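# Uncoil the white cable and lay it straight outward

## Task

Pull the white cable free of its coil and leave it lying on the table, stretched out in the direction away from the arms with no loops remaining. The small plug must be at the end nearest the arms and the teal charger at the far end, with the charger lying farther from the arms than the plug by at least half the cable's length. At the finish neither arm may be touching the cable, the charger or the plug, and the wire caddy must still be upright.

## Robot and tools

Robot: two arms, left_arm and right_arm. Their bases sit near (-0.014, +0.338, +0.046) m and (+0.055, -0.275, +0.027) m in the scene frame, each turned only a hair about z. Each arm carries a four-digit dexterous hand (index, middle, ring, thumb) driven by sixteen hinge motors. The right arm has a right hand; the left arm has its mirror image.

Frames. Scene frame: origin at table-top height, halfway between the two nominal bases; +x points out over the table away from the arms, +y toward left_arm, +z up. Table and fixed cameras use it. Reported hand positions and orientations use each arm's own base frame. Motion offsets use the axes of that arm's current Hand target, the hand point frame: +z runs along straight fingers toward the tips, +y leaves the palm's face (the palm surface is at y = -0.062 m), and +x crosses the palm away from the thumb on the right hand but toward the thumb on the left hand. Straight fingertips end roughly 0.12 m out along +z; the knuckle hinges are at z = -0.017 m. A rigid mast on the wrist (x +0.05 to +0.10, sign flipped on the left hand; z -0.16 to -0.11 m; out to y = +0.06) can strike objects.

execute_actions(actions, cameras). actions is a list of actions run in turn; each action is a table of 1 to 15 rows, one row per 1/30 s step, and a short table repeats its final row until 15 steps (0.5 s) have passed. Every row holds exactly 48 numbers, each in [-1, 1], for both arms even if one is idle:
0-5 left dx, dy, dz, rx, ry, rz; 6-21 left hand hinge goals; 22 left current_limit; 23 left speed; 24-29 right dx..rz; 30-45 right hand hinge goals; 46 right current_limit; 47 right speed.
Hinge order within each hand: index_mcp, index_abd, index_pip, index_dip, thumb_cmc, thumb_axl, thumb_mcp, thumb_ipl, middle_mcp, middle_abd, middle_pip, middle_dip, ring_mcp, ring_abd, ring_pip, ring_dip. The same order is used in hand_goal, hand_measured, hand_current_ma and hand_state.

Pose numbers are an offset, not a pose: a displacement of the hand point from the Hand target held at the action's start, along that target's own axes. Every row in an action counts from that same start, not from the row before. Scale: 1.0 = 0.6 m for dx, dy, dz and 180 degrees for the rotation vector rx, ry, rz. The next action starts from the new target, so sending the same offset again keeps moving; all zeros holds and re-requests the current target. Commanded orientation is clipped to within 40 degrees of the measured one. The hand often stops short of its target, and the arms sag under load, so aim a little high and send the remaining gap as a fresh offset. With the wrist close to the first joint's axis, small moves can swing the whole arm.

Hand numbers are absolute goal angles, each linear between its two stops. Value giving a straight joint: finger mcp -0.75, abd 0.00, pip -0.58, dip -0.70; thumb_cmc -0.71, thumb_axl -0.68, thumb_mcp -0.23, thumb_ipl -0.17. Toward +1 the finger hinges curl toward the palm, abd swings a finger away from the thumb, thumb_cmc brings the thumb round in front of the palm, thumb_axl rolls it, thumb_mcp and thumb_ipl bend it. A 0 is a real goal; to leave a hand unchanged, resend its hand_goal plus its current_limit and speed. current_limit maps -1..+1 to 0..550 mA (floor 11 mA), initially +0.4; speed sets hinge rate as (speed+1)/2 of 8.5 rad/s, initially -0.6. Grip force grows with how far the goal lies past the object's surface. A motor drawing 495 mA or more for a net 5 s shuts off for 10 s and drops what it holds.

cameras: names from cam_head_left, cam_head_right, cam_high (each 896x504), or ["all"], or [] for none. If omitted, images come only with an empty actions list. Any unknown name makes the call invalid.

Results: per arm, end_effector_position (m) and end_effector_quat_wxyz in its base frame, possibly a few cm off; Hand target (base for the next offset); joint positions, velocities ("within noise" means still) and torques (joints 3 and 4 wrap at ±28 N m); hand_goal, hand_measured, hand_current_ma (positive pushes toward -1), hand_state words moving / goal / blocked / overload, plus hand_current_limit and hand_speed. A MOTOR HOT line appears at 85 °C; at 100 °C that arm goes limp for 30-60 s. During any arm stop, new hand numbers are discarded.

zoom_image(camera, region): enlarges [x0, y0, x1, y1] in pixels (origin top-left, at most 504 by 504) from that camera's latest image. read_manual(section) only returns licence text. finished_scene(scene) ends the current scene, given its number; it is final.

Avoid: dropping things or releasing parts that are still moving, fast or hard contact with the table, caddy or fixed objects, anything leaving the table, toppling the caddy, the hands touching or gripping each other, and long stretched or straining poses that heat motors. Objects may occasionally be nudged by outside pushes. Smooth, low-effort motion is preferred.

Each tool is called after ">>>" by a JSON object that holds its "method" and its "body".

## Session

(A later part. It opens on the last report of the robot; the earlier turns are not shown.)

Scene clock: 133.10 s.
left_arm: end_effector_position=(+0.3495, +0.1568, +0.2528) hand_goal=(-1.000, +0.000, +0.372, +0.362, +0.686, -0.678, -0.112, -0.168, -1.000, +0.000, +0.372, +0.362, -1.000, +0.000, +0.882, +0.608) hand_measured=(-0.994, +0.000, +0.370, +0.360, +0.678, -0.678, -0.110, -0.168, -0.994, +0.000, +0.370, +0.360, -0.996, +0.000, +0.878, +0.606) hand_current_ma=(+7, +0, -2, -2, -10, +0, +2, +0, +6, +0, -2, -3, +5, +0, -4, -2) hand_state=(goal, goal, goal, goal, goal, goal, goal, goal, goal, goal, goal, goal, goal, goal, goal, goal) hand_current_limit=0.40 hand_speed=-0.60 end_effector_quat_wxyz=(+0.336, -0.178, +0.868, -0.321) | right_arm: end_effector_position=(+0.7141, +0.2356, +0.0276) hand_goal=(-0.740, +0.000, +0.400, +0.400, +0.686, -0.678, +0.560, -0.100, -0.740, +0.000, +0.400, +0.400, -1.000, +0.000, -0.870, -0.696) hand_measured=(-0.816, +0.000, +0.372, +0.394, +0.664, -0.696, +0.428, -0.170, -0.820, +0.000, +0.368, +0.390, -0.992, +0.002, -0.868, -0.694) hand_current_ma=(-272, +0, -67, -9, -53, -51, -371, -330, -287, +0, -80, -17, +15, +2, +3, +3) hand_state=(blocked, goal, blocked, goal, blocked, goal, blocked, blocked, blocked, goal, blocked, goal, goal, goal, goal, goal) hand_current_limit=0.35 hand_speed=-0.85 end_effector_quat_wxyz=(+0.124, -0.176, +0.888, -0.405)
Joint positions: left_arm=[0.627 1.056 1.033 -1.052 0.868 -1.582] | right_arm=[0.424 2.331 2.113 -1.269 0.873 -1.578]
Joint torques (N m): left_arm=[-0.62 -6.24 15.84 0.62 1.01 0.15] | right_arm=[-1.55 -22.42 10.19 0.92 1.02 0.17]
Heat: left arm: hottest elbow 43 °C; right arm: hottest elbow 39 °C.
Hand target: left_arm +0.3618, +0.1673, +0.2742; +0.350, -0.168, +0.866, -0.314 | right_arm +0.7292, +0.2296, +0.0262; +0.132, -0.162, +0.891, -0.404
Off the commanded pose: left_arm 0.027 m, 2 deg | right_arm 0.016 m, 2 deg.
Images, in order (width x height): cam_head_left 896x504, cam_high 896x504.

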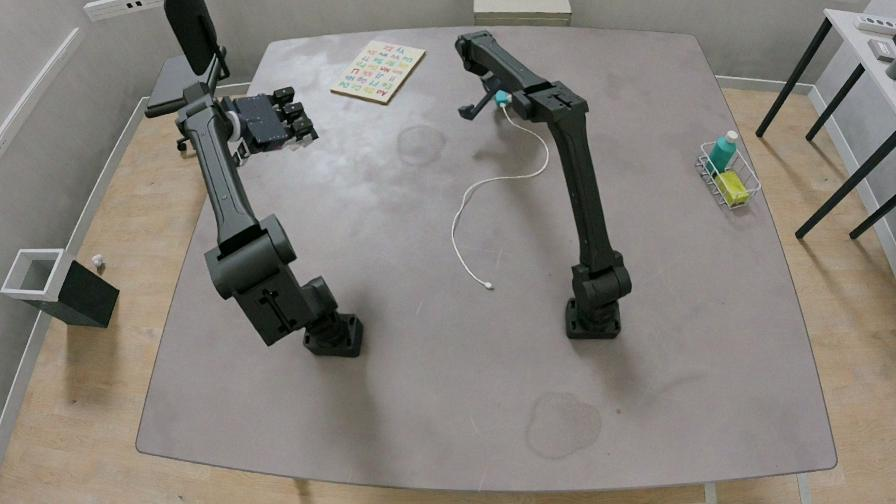

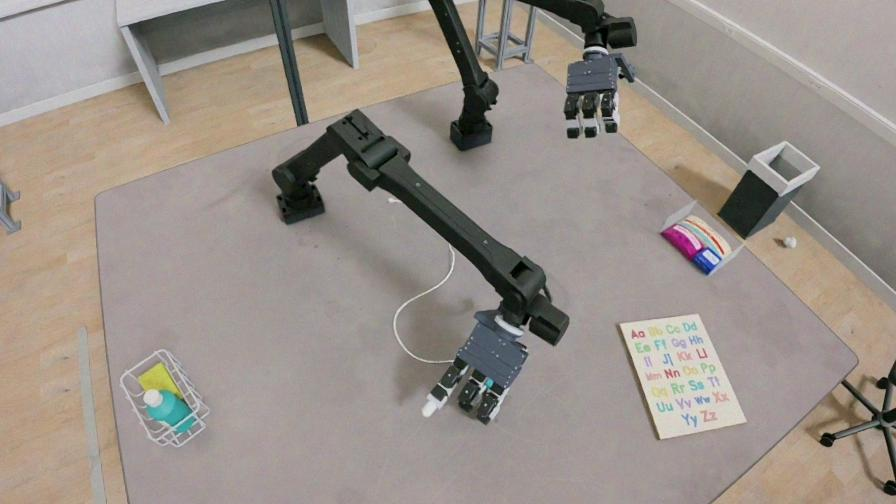

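>>> {"method": "execute_actions", "body": {"actions": [[[0,0,0,0,0,0,-1,0,0.372,0.362,0.686,-0.678,-0.112,-0.168,-1,0,0.372,0.362,-1,0,0.883,0.609,0.4,-0.6,0.002,0.0153,0.0128,0,0,0,-0.74,0,0.40,0.40,0.686,-0.678,0.56,-0.10,-0.74,0,0.40,0.40,-1,0,-0.87,-0.696,0.35,-0.85]]], "cameras": ["cam_head_left"]}}

>>> {"method": "zoom_image", "body": {"camera": "cam_head_left", "region": [470, 60, 550, 140]}}

Scene clock: 134.03 s.
left_arm: end_effector_position=(+0.3495, +0.1568, +0.2528) hand_goal=(-1.000, +0.000, +0.372, +0.362, +0.686, -0.678, -0.112, -0.168, -1.000, +0.000, +0.372, +0.362, -1.000, +0.000, +0.882, +0.608) hand_measured=(-0.994, +0.000, +0.370, +0.360, +0.678, -0.678, -0.110, -0.168, -0.994, +0.000, +0.370, +0.360, -0.996, +0.000, +0.878, +0.606) hand_current_ma=(+7, +0, -2, -2, -10, +0, +2, +0, +6, +0, -2, -3, +5, +0, -4, -2) hand_state=(goal, goal, goal, goal, goal, goal, goal, goal, goal, goal, goal, goal, goal, goal, goal, goal) hand_current_limit=0.40 hand_speed=-0.60 end_effector_quat_wxyz=(+0.336, -0.178, +0.868, -0.321) | right_arm: end_effector_position=(+0.7180, +0.2374, +0.0192) hand_goal=(-0.740, +0.000, +0.400, +0.400, +0.686, -0.678, +0.560, -0.100, -0.740, +0.000, +0.400, +0.400, -1.000, +0.000, -0.870, -0.696) hand_measured=(-0.816, +0.000, +0.372, +0.394, +0.664, -0.696, +0.428, -0.170, -0.820, +0.000, +0.368, +0.390, -0.992, +0.002, -0.868, -0.694) hand_current_ma=(-272, +0, -67, -9, -53, -51, -371, -330, -287, +0, -80, -17, +15, +2, +3, +3) hand_state=(blocked, goal, blocked, goal, blocked, goal, blocked, blocked, blocked, goal, blocked, goal, goal, goal, goal, goal) hand_current_limit=0.35 hand_speed=-0.85 end_effector_quat_wxyz=(+0.129, -0.174, +0.889, -0.404)
Joint positions: left_arm=[0.627 1.056 1.033 -1.052 0.868 -1.582] | right_arm=[0.424 2.344 2.113 -1.246 0.873 -1.578]
Joint torques (N m): left_arm=[-0.56 -6.07 15.86 0.7 1.02 0.15] | right_arm=[-1.55 -22.95 9.17 0.96 1.02 0.17]
Heat: left arm: hottest elbow 43 °C; right arm: hottest elbow 39 °C.
Hand target: left_arm +0.3618, +0.1673, +0.2742; +0.350, -0.168, +0.866, -0.314 | right_arm +0.7293, +0.2296, +0.0142; +0.132, -0.162, +0.891, -0.404
Off the commanded pose: left_arm 0.027 m, 2 deg | right_arm 0.015 m, 2 deg.
Images, in order (width x height): cam_head_left 896x504.

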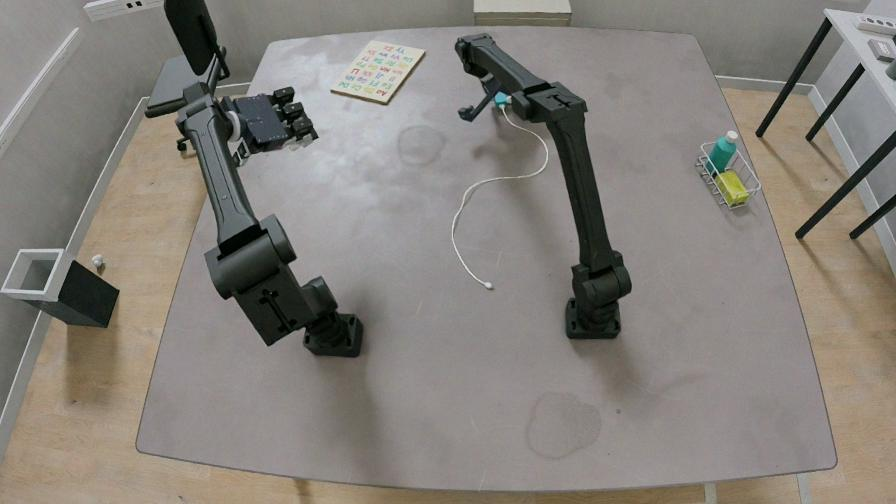

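Scaled by 6.300 from the camera's 896x504 image, which has a finer 1280x720 frame.

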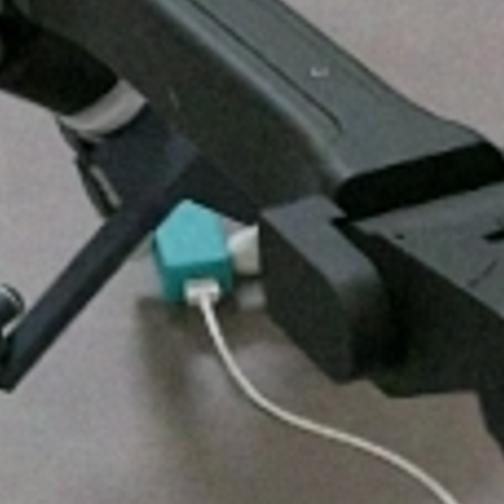

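>>> {"method": "execute_actions", "body": {"actions": [[[0,0,0,0,0,0,-1,0,0.372,0.362,0.686,-0.678,-0.112,-0.168,-1,0,0.372,0.362,-1,0,0.883,0.609,0.4,-0.6,0.001,0.0115,0.0096,0,0,0,-0.74,0,0.40,0.40,0.686,-0.678,0.56,-0.10,-0.74,0,0.40,0.40,-1,0,-0.87,-0.696,0.35,-0.85]]], "cameras": ["cam_head_left"]}}

>>> {"method": "zoom_image", "body": {"camera": "cam_head_left", "region": [470, 60, 550, 140]}}

Scene clock: 134.90 s.
left_arm: end_effector_position=(+0.3495, +0.1568, +0.2528) hand_goal=(-1.000, +0.000, +0.372, +0.362, +0.686, -0.678, -0.112, -0.168, -1.000, +0.000, +0.372, +0.362, -1.000, +0.000, +0.882, +0.608) hand_measured=(-0.994, +0.000, +0.370, +0.360, +0.678, -0.678, -0.110, -0.168, -0.994, +0.000, +0.370, +0.360, -0.996, +0.000, +0.878, +0.606) hand_current_ma=(+7, +0, -2, -2, -10, +0, +2, +0, +6, +0, -2, -3, +5, +0, -4, -2) hand_state=(goal, goal, goal, goal, goal, goal, goal, goal, goal, goal, goal, goal, goal, goal, goal, goal) hand_current_limit=0.40 hand_speed=-0.60 end_effector_quat_wxyz=(+0.336, -0.178, +0.868, -0.321) | right_arm: end_effector_position=(+0.7210, +0.2387, +0.0146) hand_goal=(-0.740, +0.000, +0.400, +0.400, +0.686, -0.678, +0.560, -0.100, -0.740, +0.000, +0.400, +0.400, -1.000, +0.000, -0.870, -0.696) hand_measured=(-0.816, +0.000, +0.372, +0.394, +0.664, -0.696, +0.428, -0.170, -0.820, +0.000, +0.368, +0.390, -0.992, +0.002, -0.868, -0.694) hand_current_ma=(-272, +0, -67, -9, -53, -51, -371, -330, -287, +0, -80, -17, +15, +2, +3, +3) hand_state=(blocked, goal, blocked, goal, blocked, goal, blocked, blocked, blocked, goal, blocked, goal, goal, goal, goal, goal) hand_current_limit=0.35 hand_speed=-0.85 end_effector_quat_wxyz=(+0.133, -0.172, +0.889, -0.403)
Joint positions: left_arm=[0.627 1.056 1.033 -1.052 0.868 -1.582] | right_arm=[0.424 2.351 2.113 -1.23 0.873 -1.578]
Joint torques (N m): left_arm=[-0.85 -6.01 15.84 0.51 1 0.16] | right_arm=[-1.49 -22.95 8.75 0.96 1.02 0.18]
Heat: left arm: hottest elbow 43 °C; right arm: hottest elbow 39 °C.
Hand target: left_arm +0.3618, +0.1673, +0.2742; +0.350, -0.168, +0.866, -0.314 | right_arm +0.7296, +0.2298, +0.0052; +0.132, -0.162, +0.891, -0.404
Off the commanded pose: left_arm 0.027 m, 2 deg | right_arm 0.016 m, 1 deg.
Images, in order (width x height): cam_head_left 896x504.

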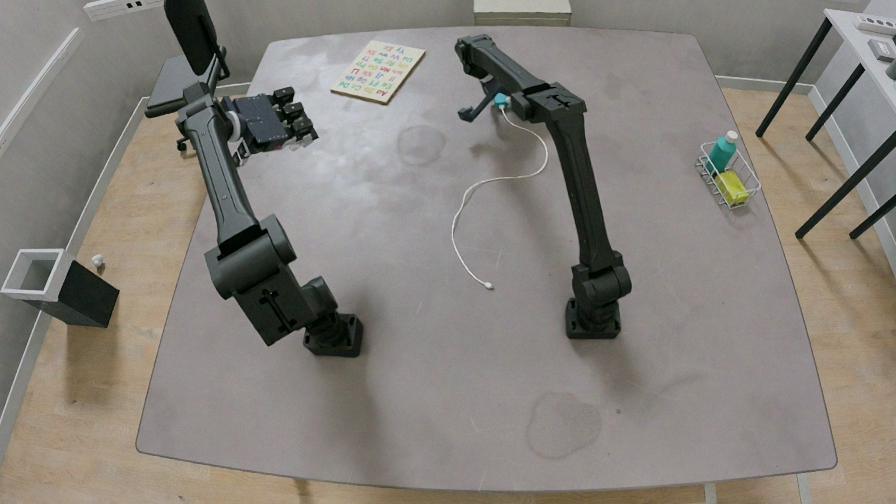

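Scaled by 6.300 from the camera's 896x504 image, which has a finer 1280x720 frame.

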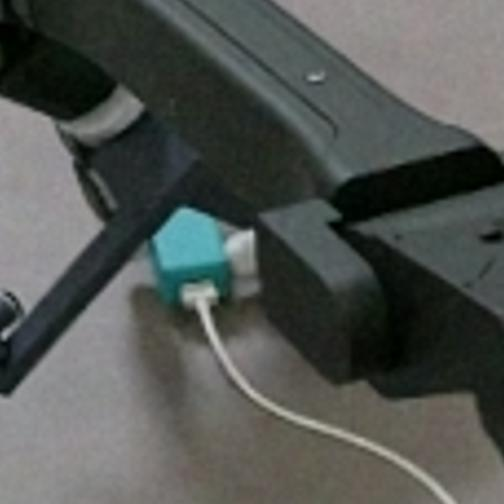

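>>> {"method": "execute_actions", "body": {"actions": [[[0,0,0,0,0,0,-1,0,0.372,0.362,0.686,-0.678,-0.112,-0.168,-1,0,0.372,0.362,-1,0,0.883,0.609,0.4,-0.6,0.001,0.0115,0.0096,0,0,0,-0.74,0,0.40,0.40,0.686,-0.678,0.56,-0.10,-0.74,0,0.40,0.40,-1,0,-0.87,-0.696,0.35,-0.85]]], "cameras": ["cam_head_left"]}}

>>> {"method": "zoom_image", "body": {"camera": "cam_head_left", "region": [470, 60, 550, 140]}}

Scene clock: 135.80 s.
left_arm: end_effector_position=(+0.3495, +0.1568, +0.2528) hand_goal=(-1.000, +0.000, +0.372, +0.362, +0.686, -0.678, -0.112, -0.168, -1.000, +0.000, +0.372, +0.362, -1.000, +0.000, +0.882, +0.608) hand_measured=(-0.994, +0.000, +0.370, +0.360, +0.678, -0.678, -0.110, -0.168, -0.994, +0.000, +0.370, +0.360, -0.996, +0.000, +0.878, +0.606) hand_current_ma=(+7, +0, -2, -2, -10, +0, +2, +0, +6, +0, -2, -3, +5, +0, -4, -2) hand_state=(goal, goal, goal, goal, goal, goal, goal, goal, goal, goal, goal, goal, goal, goal, goal, goal) hand_current_limit=0.40 hand_speed=-0.60 end_effector_quat_wxyz=(+0.336, -0.178, +0.868, -0.321) | right_arm: end_effector_position=(+0.7242, +0.2402, +0.0132) hand_goal=(-0.740, +0.000, +0.400, +0.400, +0.686, -0.678, +0.560, -0.100, -0.740, +0.000, +0.400, +0.400, -1.000, +0.000, -0.870, -0.696) hand_measured=(-0.816, +0.000, +0.370, +0.394, +0.664, -0.696, +0.428, -0.170, -0.820, +0.000, +0.368, +0.398, -0.992, +0.002, -0.868, -0.694) hand_current_ma=(-270, +0, -77, -9, -53, -53, -371, -330, -287, +0, -80, -4, +15, +2, +3, +3) hand_state=(blocked, goal, blocked, goal, blocked, goal, blocked, blocked, blocked, goal, blocked, goal, goal, goal, goal, goal) hand_current_limit=0.35 hand_speed=-0.85 end_effector_quat_wxyz=(+0.138, -0.170, +0.889, -0.402)
Joint positions: left_arm=[0.627 1.056 1.033 -1.052 0.868 -1.582] | right_arm=[0.424 2.354 2.113 -1.214 0.873 -1.578]
Joint torques (N m): left_arm=[-0.67 -6.36 15.83 0.54 1.01 0.14] | right_arm=[-1.49 -22.48 8.14 1.03 1.01 0.18]
Heat: left arm: hottest elbow 43 °C; right arm: hottest elbow 39 °C.
Hand target: left_arm +0.3618, +0.1673, +0.2742; +0.350, -0.168, +0.866, -0.314 | right_arm +0.7299, +0.2299, -0.0037; +0.132, -0.162, +0.891, -0.404
Off the commanded pose: left_arm 0.027 m, 2 deg | right_arm 0.021 m, 1 deg.
Images, in order (width x height): cam_head_left 896x504.

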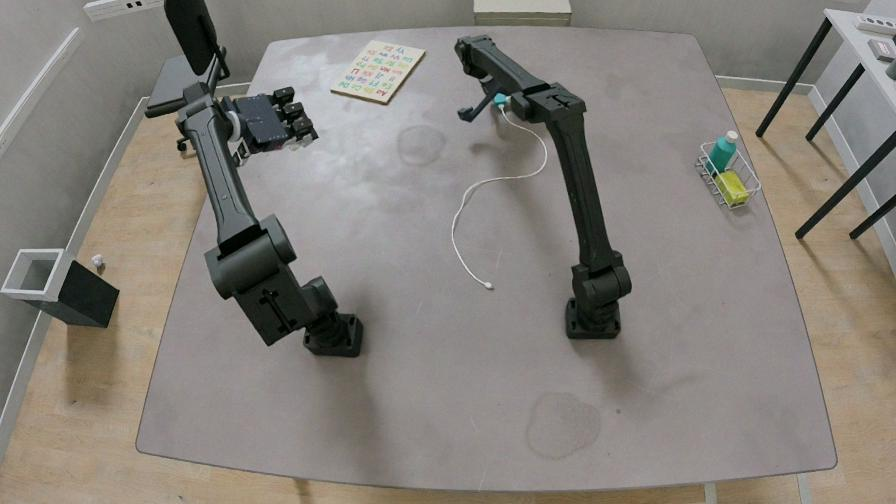

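Scaled by 6.300 from the camera's 896x504 image, which has a finer 1280x720 frame.

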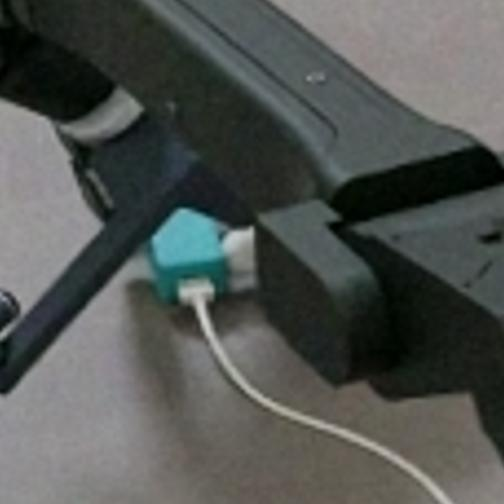

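>>> {"method": "execute_actions", "body": {"actions": [[[0,0,0,0,0,0,-1,0,0.372,0.362,0.686,-0.678,-0.112,-0.168,-1,0,0.372,0.362,-1,0,0.883,0.609,0.4,-0.6,0,-0.006,-0.005,0,0,0,-0.82,0,0.37,0.38,0.686,-0.678,0.38,-0.168,-0.80,0,0.37,0.38,-1,0,-0.87,-0.696,0.3,-0.85]],[[0,0,0,0,0,0,-1,0,0.372,0.362,0.686,-0.678,-0.112,-0.168,-1,0,0.372,0.362,-1,0,0.883,0.609,0.4,-0.6,0,0,0,0,0,0,-0.88,0,0.37,0.36,0.686,-0.678,0.25,-0.168,-0.88,0,0.37,0.36,-1,0,-0.87,-0.696,0.3,-0.85]]], "cameras": ["cam_head_left"]}}

>>> {"method": "zoom_image", "body": {"camera": "cam_head_left", "region": [470, 60, 550, 140]}}

Scene clock: 137.23 s.
left_arm: end_effector_position=(+0.3495, +0.1568, +0.2528) hand_goal=(-1.000, +0.000, +0.372, +0.362, +0.686, -0.678, -0.112, -0.168, -1.000, +0.000, +0.372, +0.362, -1.000, +0.000, +0.882, +0.608) hand_measured=(-0.994, +0.000, +0.370, +0.360, +0.678, -0.678, -0.110, -0.168, -0.994, +0.000, +0.370, +0.360, -0.996, +0.000, +0.878, +0.606) hand_current_ma=(+7, +0, -2, -2, -10, +0, +2, +0, +6, +0, -2, -3, +5, +0, -4, -2) hand_state=(goal, goal, goal, goal, goal, goal, goal, goal, goal, goal, goal, goal, goal, goal, goal, goal) hand_current_limit=0.40 hand_speed=-0.60 end_effector_quat_wxyz=(+0.336, -0.178, +0.868, -0.321) | right_arm: end_effector_position=(+0.7242, +0.2402, +0.0132) hand_goal=(-0.880, +0.000, +0.370, +0.360, +0.686, -0.678, +0.250, -0.168, -0.880, +0.000, +0.370, +0.360, -1.000, +0.000, -0.870, -0.696) hand_measured=(-0.864, +0.000, +0.366, +0.362, +0.684, -0.680, +0.252, -0.170, -0.862, +0.000, +0.366, +0.362, -0.992, +0.002, -0.868, -0.694) hand_current_ma=(+37, +0, -6, +3, -4, -3, +3, -4, +40, +0, -5, +3, +15, +2, +3, +3) hand_state=(goal, goal, goal, goal, goal, goal, goal, goal, goal, goal, goal, goal, goal, goal, goal, goal) hand_current_limit=0.30 hand_speed=-0.85 end_effector_quat_wxyz=(+0.138, -0.170, +0.889, -0.402)
Joint positions: left_arm=[0.627 1.056 1.033 -1.052 0.868 -1.582] | right_arm=[0.424 2.354 2.113 -1.214 0.873 -1.578]
Joint torques (N m): left_arm=[-0.56 -6.24 15.91 0.58 0.99 0.15] | right_arm=[-1.49 -22.95 8.36 0.72 1.01 0.18]
Heat: left arm: hottest elbow 43 °C; right arm: hottest elbow 39 °C.
Hand target: left_arm +0.3618, +0.1673, +0.2742; +0.350, -0.168, +0.866, -0.314 | right_arm +0.7295, +0.2297, +0.0009; +0.132, -0.162, +0.891, -0.404
Off the commanded pose: left_arm 0.027 m, 2 deg | right_arm 0.017 m, 1 deg.
Images, in order (width x height): cam_head_left 896x504.

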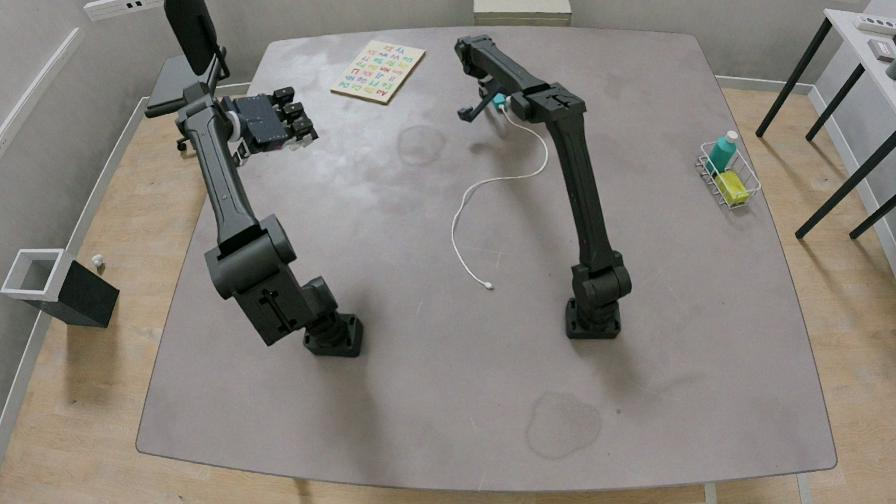

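Scaled by 6.300 from the camera's 896x504 image, which has a finer 1280x720 frame.

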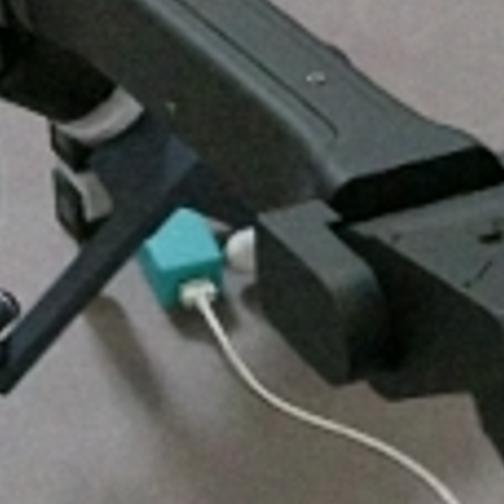

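>>> {"method": "execute_actions", "body": {"actions": [[[0,0,0,0,0,0,-1,0,0.372,0.362,0.686,-0.678,-0.112,-0.168,-1,0,0.372,0.362,-1,0,0.883,0.609,0.4,-0.6,0,0,0,0,0,0,-0.98,0,0.37,0.36,0.686,-0.678,-0.112,-0.168,-0.98,0,0.37,0.36,-1,0,-0.87,-0.696,0.3,-0.7]],[[0,0,0,0,0,0,-1,0,0.372,0.362,0.686,-0.678,-0.112,-0.168,-1,0,0.372,0.362,-1,0,0.883,0.609,0.4,-0.6,0.0078,-0.0648,-0.0543,0,-0.0143,0.017,-0.98,0,0.37,0.36,0.686,-0.678,-0.112,-0.168,-0.98,0,0.37,0.36,-1,0,-0.87,-0.696,0.3,-0.7]]], "cameras": ["cam_head_left","cam_high"]}}

>>> {"method": "zoom_image", "body": {"camera": "cam_head_left", "region": [470, 60, 570, 160]}}

Scene clock: 139.53 s.
left_arm: end_effector_position=(+0.3495, +0.1568, +0.2528) hand_goal=(-1.000, +0.000, +0.372, +0.362, +0.686, -0.678, -0.112, -0.168, -1.000, +0.000, +0.372, +0.362, -1.000, +0.000, +0.882, +0.608) hand_measured=(-0.994, +0.000, +0.370, +0.360, +0.678, -0.678, -0.110, -0.168, -0.994, +0.000, +0.370, +0.360, -0.996, +0.000, +0.878, +0.606) hand_current_ma=(+7, +0, -2, -2, -10, +0, +2, +0, +6, +0, -2, -3, +5, +0, -4, -2) hand_state=(goal, goal, goal, goal, goal, goal, goal, goal, goal, goal, goal, goal, goal, goal, goal, goal) hand_current_limit=0.40 hand_speed=-0.60 end_effector_quat_wxyz=(+0.336, -0.178, +0.868, -0.321) | right_arm: end_effector_position=(+0.7097, +0.2334, +0.0263) hand_goal=(-0.980, +0.000, +0.370, +0.360, +0.686, -0.678, -0.112, -0.168, -0.980, +0.000, +0.370, +0.360, -1.000, +0.000, -0.870, -0.696) hand_measured=(-0.964, +0.000, +0.366, +0.362, +0.684, -0.680, -0.106, -0.170, -0.964, +0.000, +0.372, +0.362, -0.992, +0.002, -0.868, -0.694) hand_current_ma=(+37, +0, -4, +3, -2, -3, +12, -3, +35, +0, +4, +3, +16, +2, +3, +3) hand_state=(goal, goal, goal, goal, goal, goal, goal, goal, goal, goal, goal, goal, goal, goal, goal, goal) hand_current_limit=0.30 hand_speed=-0.70 end_effector_quat_wxyz=(+0.145, -0.166, +0.889, -0.401)
Joint positions: left_arm=[0.627 1.056 1.033 -1.052 0.868 -1.582] | right_arm=[0.424 2.281 2.012 -1.172 0.874 -1.576]
Joint torques (N m): left_arm=[-0.85 -6.18 15.84 0.65 1.02 0.16] | right_arm=[-1.49 -26.58 8.13 0.99 0.97 0.16]
Heat: left arm: hottest elbow 43 °C; right arm: hottest elbow 39 °C.
Hand target: left_arm +0.3618, +0.1673, +0.2742; +0.350, -0.168, +0.866, -0.314 | right_arm +0.7204, +0.2258, +0.0510; +0.163, -0.147, +0.892, -0.396
Off the commanded pose: left_arm 0.027 m, 2 deg | right_arm 0.028 m, 3 deg.
Images, in order (width x height): cam_head_left 896x504, cam_high 896x504.

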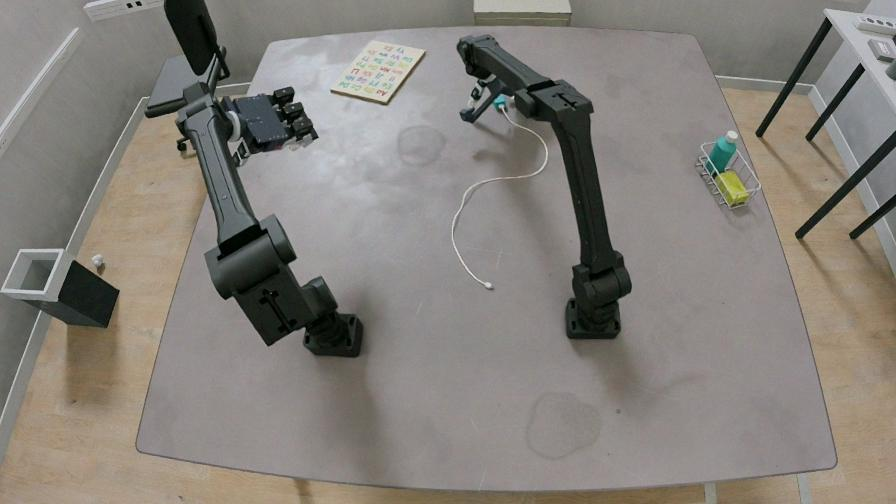

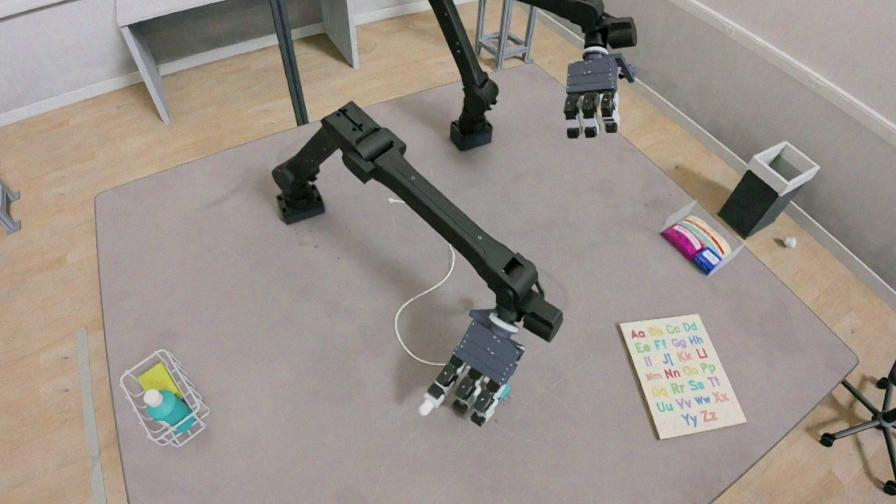

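Scaled by 5.040 from the camera's 896x504 image, which has a finer 1280x720 frame.

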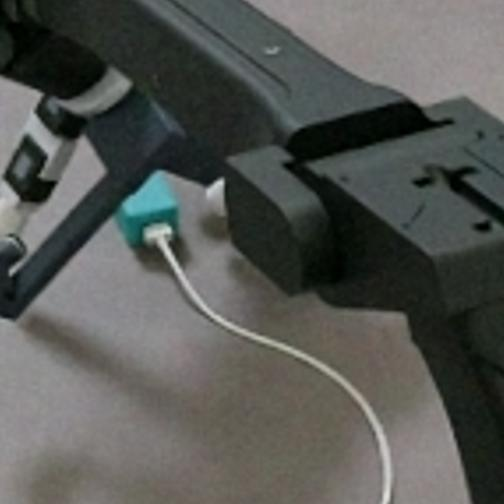

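>>> {"method": "execute_actions", "body": {"actions": [[[0,0,0,0,0,0,-1,0,0.372,0.362,0.686,-0.678,-0.112,-0.168,-1,0,0.372,0.362,-1,0,0.883,0.609,0.4,-0.6,0.0097,-0.105,-0.0882,0,-0.0214,0.0255,-0.98,0,0.37,0.36,0.686,-0.678,-0.112,-0.168,-0.98,0,0.37,0.36,-1,0,-0.87,-0.696,0.3,-0.7]],[[0,0,0,0,0,0,-1,0,0.372,0.362,0.686,-0.678,-0.112,-0.168,-1,0,0.372,0.362,-1,0,0.883,0.609,0.4,-0.6,0.0685,-0.0947,-0.0795,0,-0.0286,0.034,-0.98,0,0.37,0.36,0.686,-0.678,-0.112,-0.168,-0.98,0,0.37,0.36,-1,0,-0.87,-0.696,0.3,-0.7]],[[0,0,0,0,0,0,-1,0,0.372,0.362,0.686,-0.678,-0.112,-0.168,-1,0,0.372,0.362,-1,0,0.883,0.609,0.4,-0.6,0.0727,-0.1803,0.0227,0.0209,0.0015,0.0593,-0.98,0,0.37,0.36,0.686,-0.678,-0.112,-0.168,-0.98,0,0.37,0.36,-1,0,-0.87,-0.696,0.3,-0.7]]], "cameras": ["cam_head_left","cam_head_right","cam_high"]}}

>>> {"method": "zoom_image", "body": {"camera": "cam_head_left", "region": [430, 60, 590, 320]}}

Scene clock: 141.83 s.
left_arm: end_effector_position=(+0.3495, +0.1568, +0.2528) hand_goal=(-1.000, +0.000, +0.372, +0.362, +0.686, -0.678, -0.112, -0.168, -1.000, +0.000, +0.372, +0.362, -1.000, +0.000, +0.882, +0.608) hand_measured=(-0.994, +0.000, +0.370, +0.360, +0.678, -0.678, -0.110, -0.168, -0.994, +0.000, +0.370, +0.360, -0.996, +0.000, +0.878, +0.606) hand_current_ma=(+7, +0, -2, -2, -10, +0, +2, +0, +6, +0, -2, -3, +5, +0, -4, -2) hand_state=(goal, goal, goal, goal, goal, goal, goal, goal, goal, goal, goal, goal, goal, goal, goal, goal) hand_current_limit=0.40 hand_speed=-0.60 end_effector_quat_wxyz=(+0.336, -0.178, +0.868, -0.321) | right_arm: end_effector_position=(+0.6119, +0.0871, +0.2316) hand_goal=(-0.980, +0.000, +0.370, +0.360, +0.686, -0.678, -0.112, -0.168, -0.980, +0.000, +0.370, +0.360, -1.000, +0.000, -0.870, -0.696) hand_measured=(-0.968, +0.000, +0.368, +0.362, +0.688, -0.680, -0.108, -0.170, -0.966, +0.000, +0.372, +0.362, -0.992, +0.002, -0.868, -0.694) hand_current_ma=(+26, +0, -3, +3, +3, -2, +9, -3, +29, +0, +3, +3, +17, +2, +3, +3) hand_state=(goal, goal, goal, goal, goal, goal, goal, goal, goal, goal, goal, goal, goal, goal, goal, goal) hand_current_limit=0.30 hand_speed=-0.70 end_effector_quat_wxyz=(+0.291, +0.001, +0.881, -0.373)
Joint positions: left_arm=[0.627 1.056 1.033 -1.052 0.868 -1.582] | right_arm=[0.272 1.577 1.386 -0.859 0.881 -1.545]
Joint torques (N m): left_arm=[-0.32 -6.24 15.83 0.59 1.01 0.16] | right_arm=[0.09 -15.21 8.98 1.84 0.8 0.03]
Heat: left arm: hottest elbow 43 °C; right arm: hottest elbow 39 °C.
Hand target: left_arm +0.3618, +0.1673, +0.2742; +0.350, -0.168, +0.866, -0.314 | right_arm +0.6144, +0.0927, +0.2408; +0.303, -0.001, +0.879, -0.369
Off the commanded pose: left_arm 0.027 m, 2 deg | right_arm 0.011 m, 1 deg.

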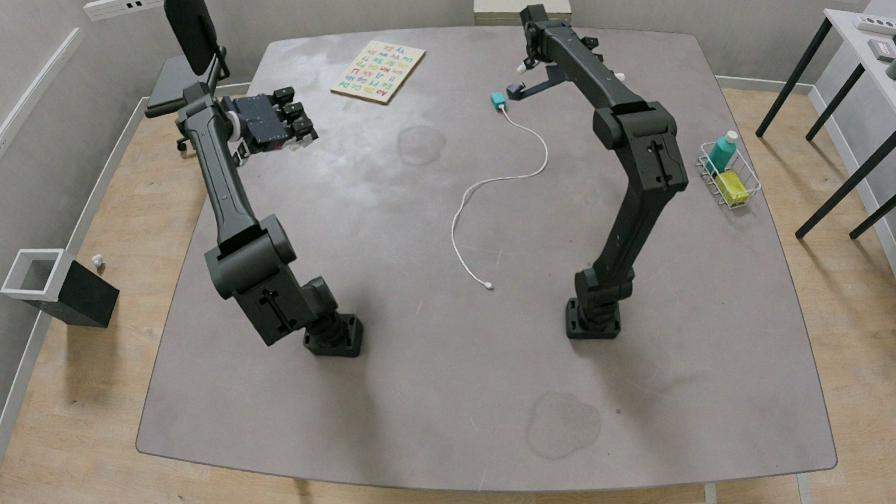

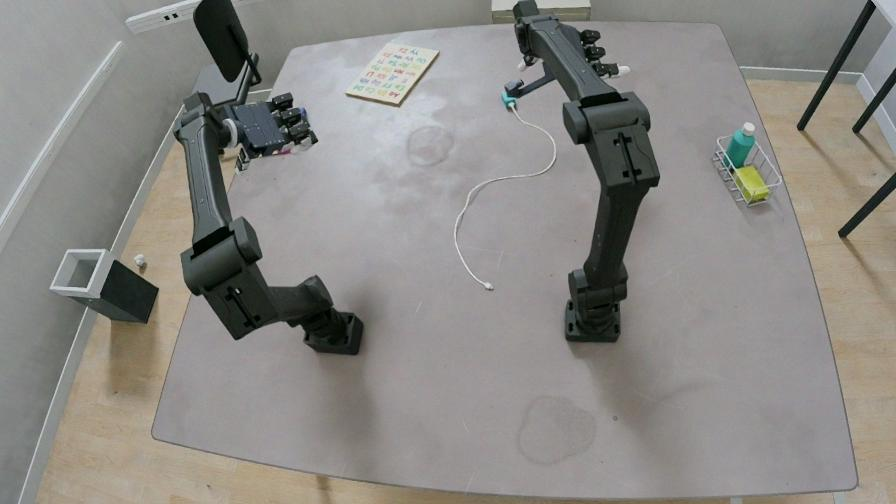

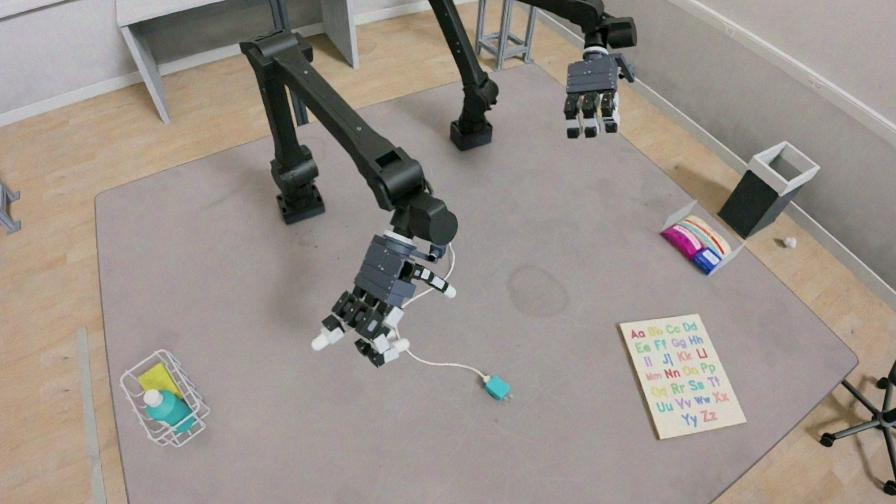

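Scaled by 1.938 from the camera's 896x504 image, which has a finer 1280x720 frame.

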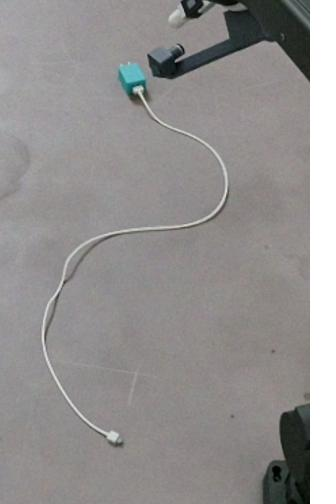

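>>> {"method": "execute_actions", "body": {"actions": [[[0,0,0,0,0,0,-1,0,0.372,0.362,0.686,-0.678,-0.112,-0.168,-1,0,0.372,0.362,-1,0,0.883,0.609,0.4,-0.6,0.0237,-0.1772,0.1268,0.0353,0.0433,0.0363,-0.98,0,0.37,0.36,0.686,-0.678,-0.112,-0.168,-0.98,0,0.37,0.36,-1,0,-0.87,-0.696,0.3,-0.7]]], "cameras": ["cam_head_left"]}}

Scene clock: 143.10 s.
left_arm: end_effector_position=(+0.3495, +0.1568, +0.2528) hand_goal=(-1.000, +0.000, +0.372, +0.362, +0.686, -0.678, -0.112, -0.168, -1.000, +0.000, +0.372, +0.362, -1.000, +0.000, +0.882, +0.608) hand_measured=(-0.994, +0.000, +0.370, +0.360, +0.678, -0.678, -0.110, -0.168, -0.994, +0.000, +0.370, +0.360, -0.996, +0.000, +0.878, +0.606) hand_current_ma=(+7, +0, -2, -2, -10, +0, +2, +0, +6, +0, -2, -3, +5, +0, -4, -2) hand_state=(goal, goal, goal, goal, goal, goal, goal, goal, goal, goal, goal, goal, goal, goal, goal, goal) hand_current_limit=0.40 hand_speed=-0.60 end_effector_quat_wxyz=(+0.336, -0.178, +0.868, -0.321) | right_arm: end_effector_position=(+0.6104, -0.0461, +0.2277) hand_goal=(-0.980, +0.000, +0.370, +0.360, +0.686, -0.678, -0.112, -0.168, -0.980, +0.000, +0.370, +0.360, -1.000, +0.000, -0.870, -0.696) hand_measured=(-0.968, +0.000, +0.368, +0.362, +0.688, -0.680, -0.110, -0.170, -0.966, +0.000, +0.372, +0.362, -0.992, +0.002, -0.868, -0.694) hand_current_ma=(+26, +0, -3, +3, +3, -2, +5, -2, +29, +0, +3, +3, +17, +2, +3, +3) hand_state=(goal, goal, goal, goal, goal, goal, goal, goal, goal, goal, goal, goal, goal, goal, goal, goal) hand_current_limit=0.30 hand_speed=-0.70 end_effector_quat_wxyz=(+0.237, +0.090, +0.879, -0.404)
Joint positions: left_arm=[0.627 1.056 1.033 -1.052 0.868 -1.582] | right_arm=[0.056 1.577 1.386 -0.887 0.879 -1.546]
Joint torques (N m): left_arm=[-0.73 -5.95 15.79 0.66 1 0.13] | right_arm=[0.56 -16.15 11.52 1.02 0.82 0.03]
Heat: left arm: hottest elbow 43 °C; right arm: hottest elbow 39 °C.
Hand target: left_arm +0.3618, +0.1673, +0.2742; +0.350, -0.168, +0.866, -0.314 | right_arm +0.6198, -0.0372, +0.2608; +0.262, +0.091, +0.874, -0.398
Off the commanded pose: left_arm 0.027 m, 2 deg | right_arm 0.036 m, 3 deg.
Images, in order (width x height): cam_head_left 896x504.

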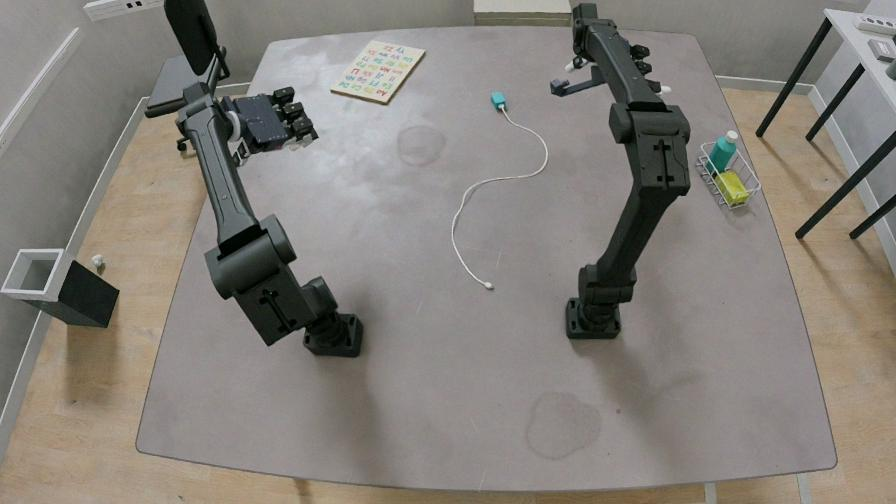

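The cable lies with no loops, the charger is at the far end, and both arms are clear of it.

>>> {"method": "finished_scene", "body": {"scene": 3}}

The scene is finished: the task was done.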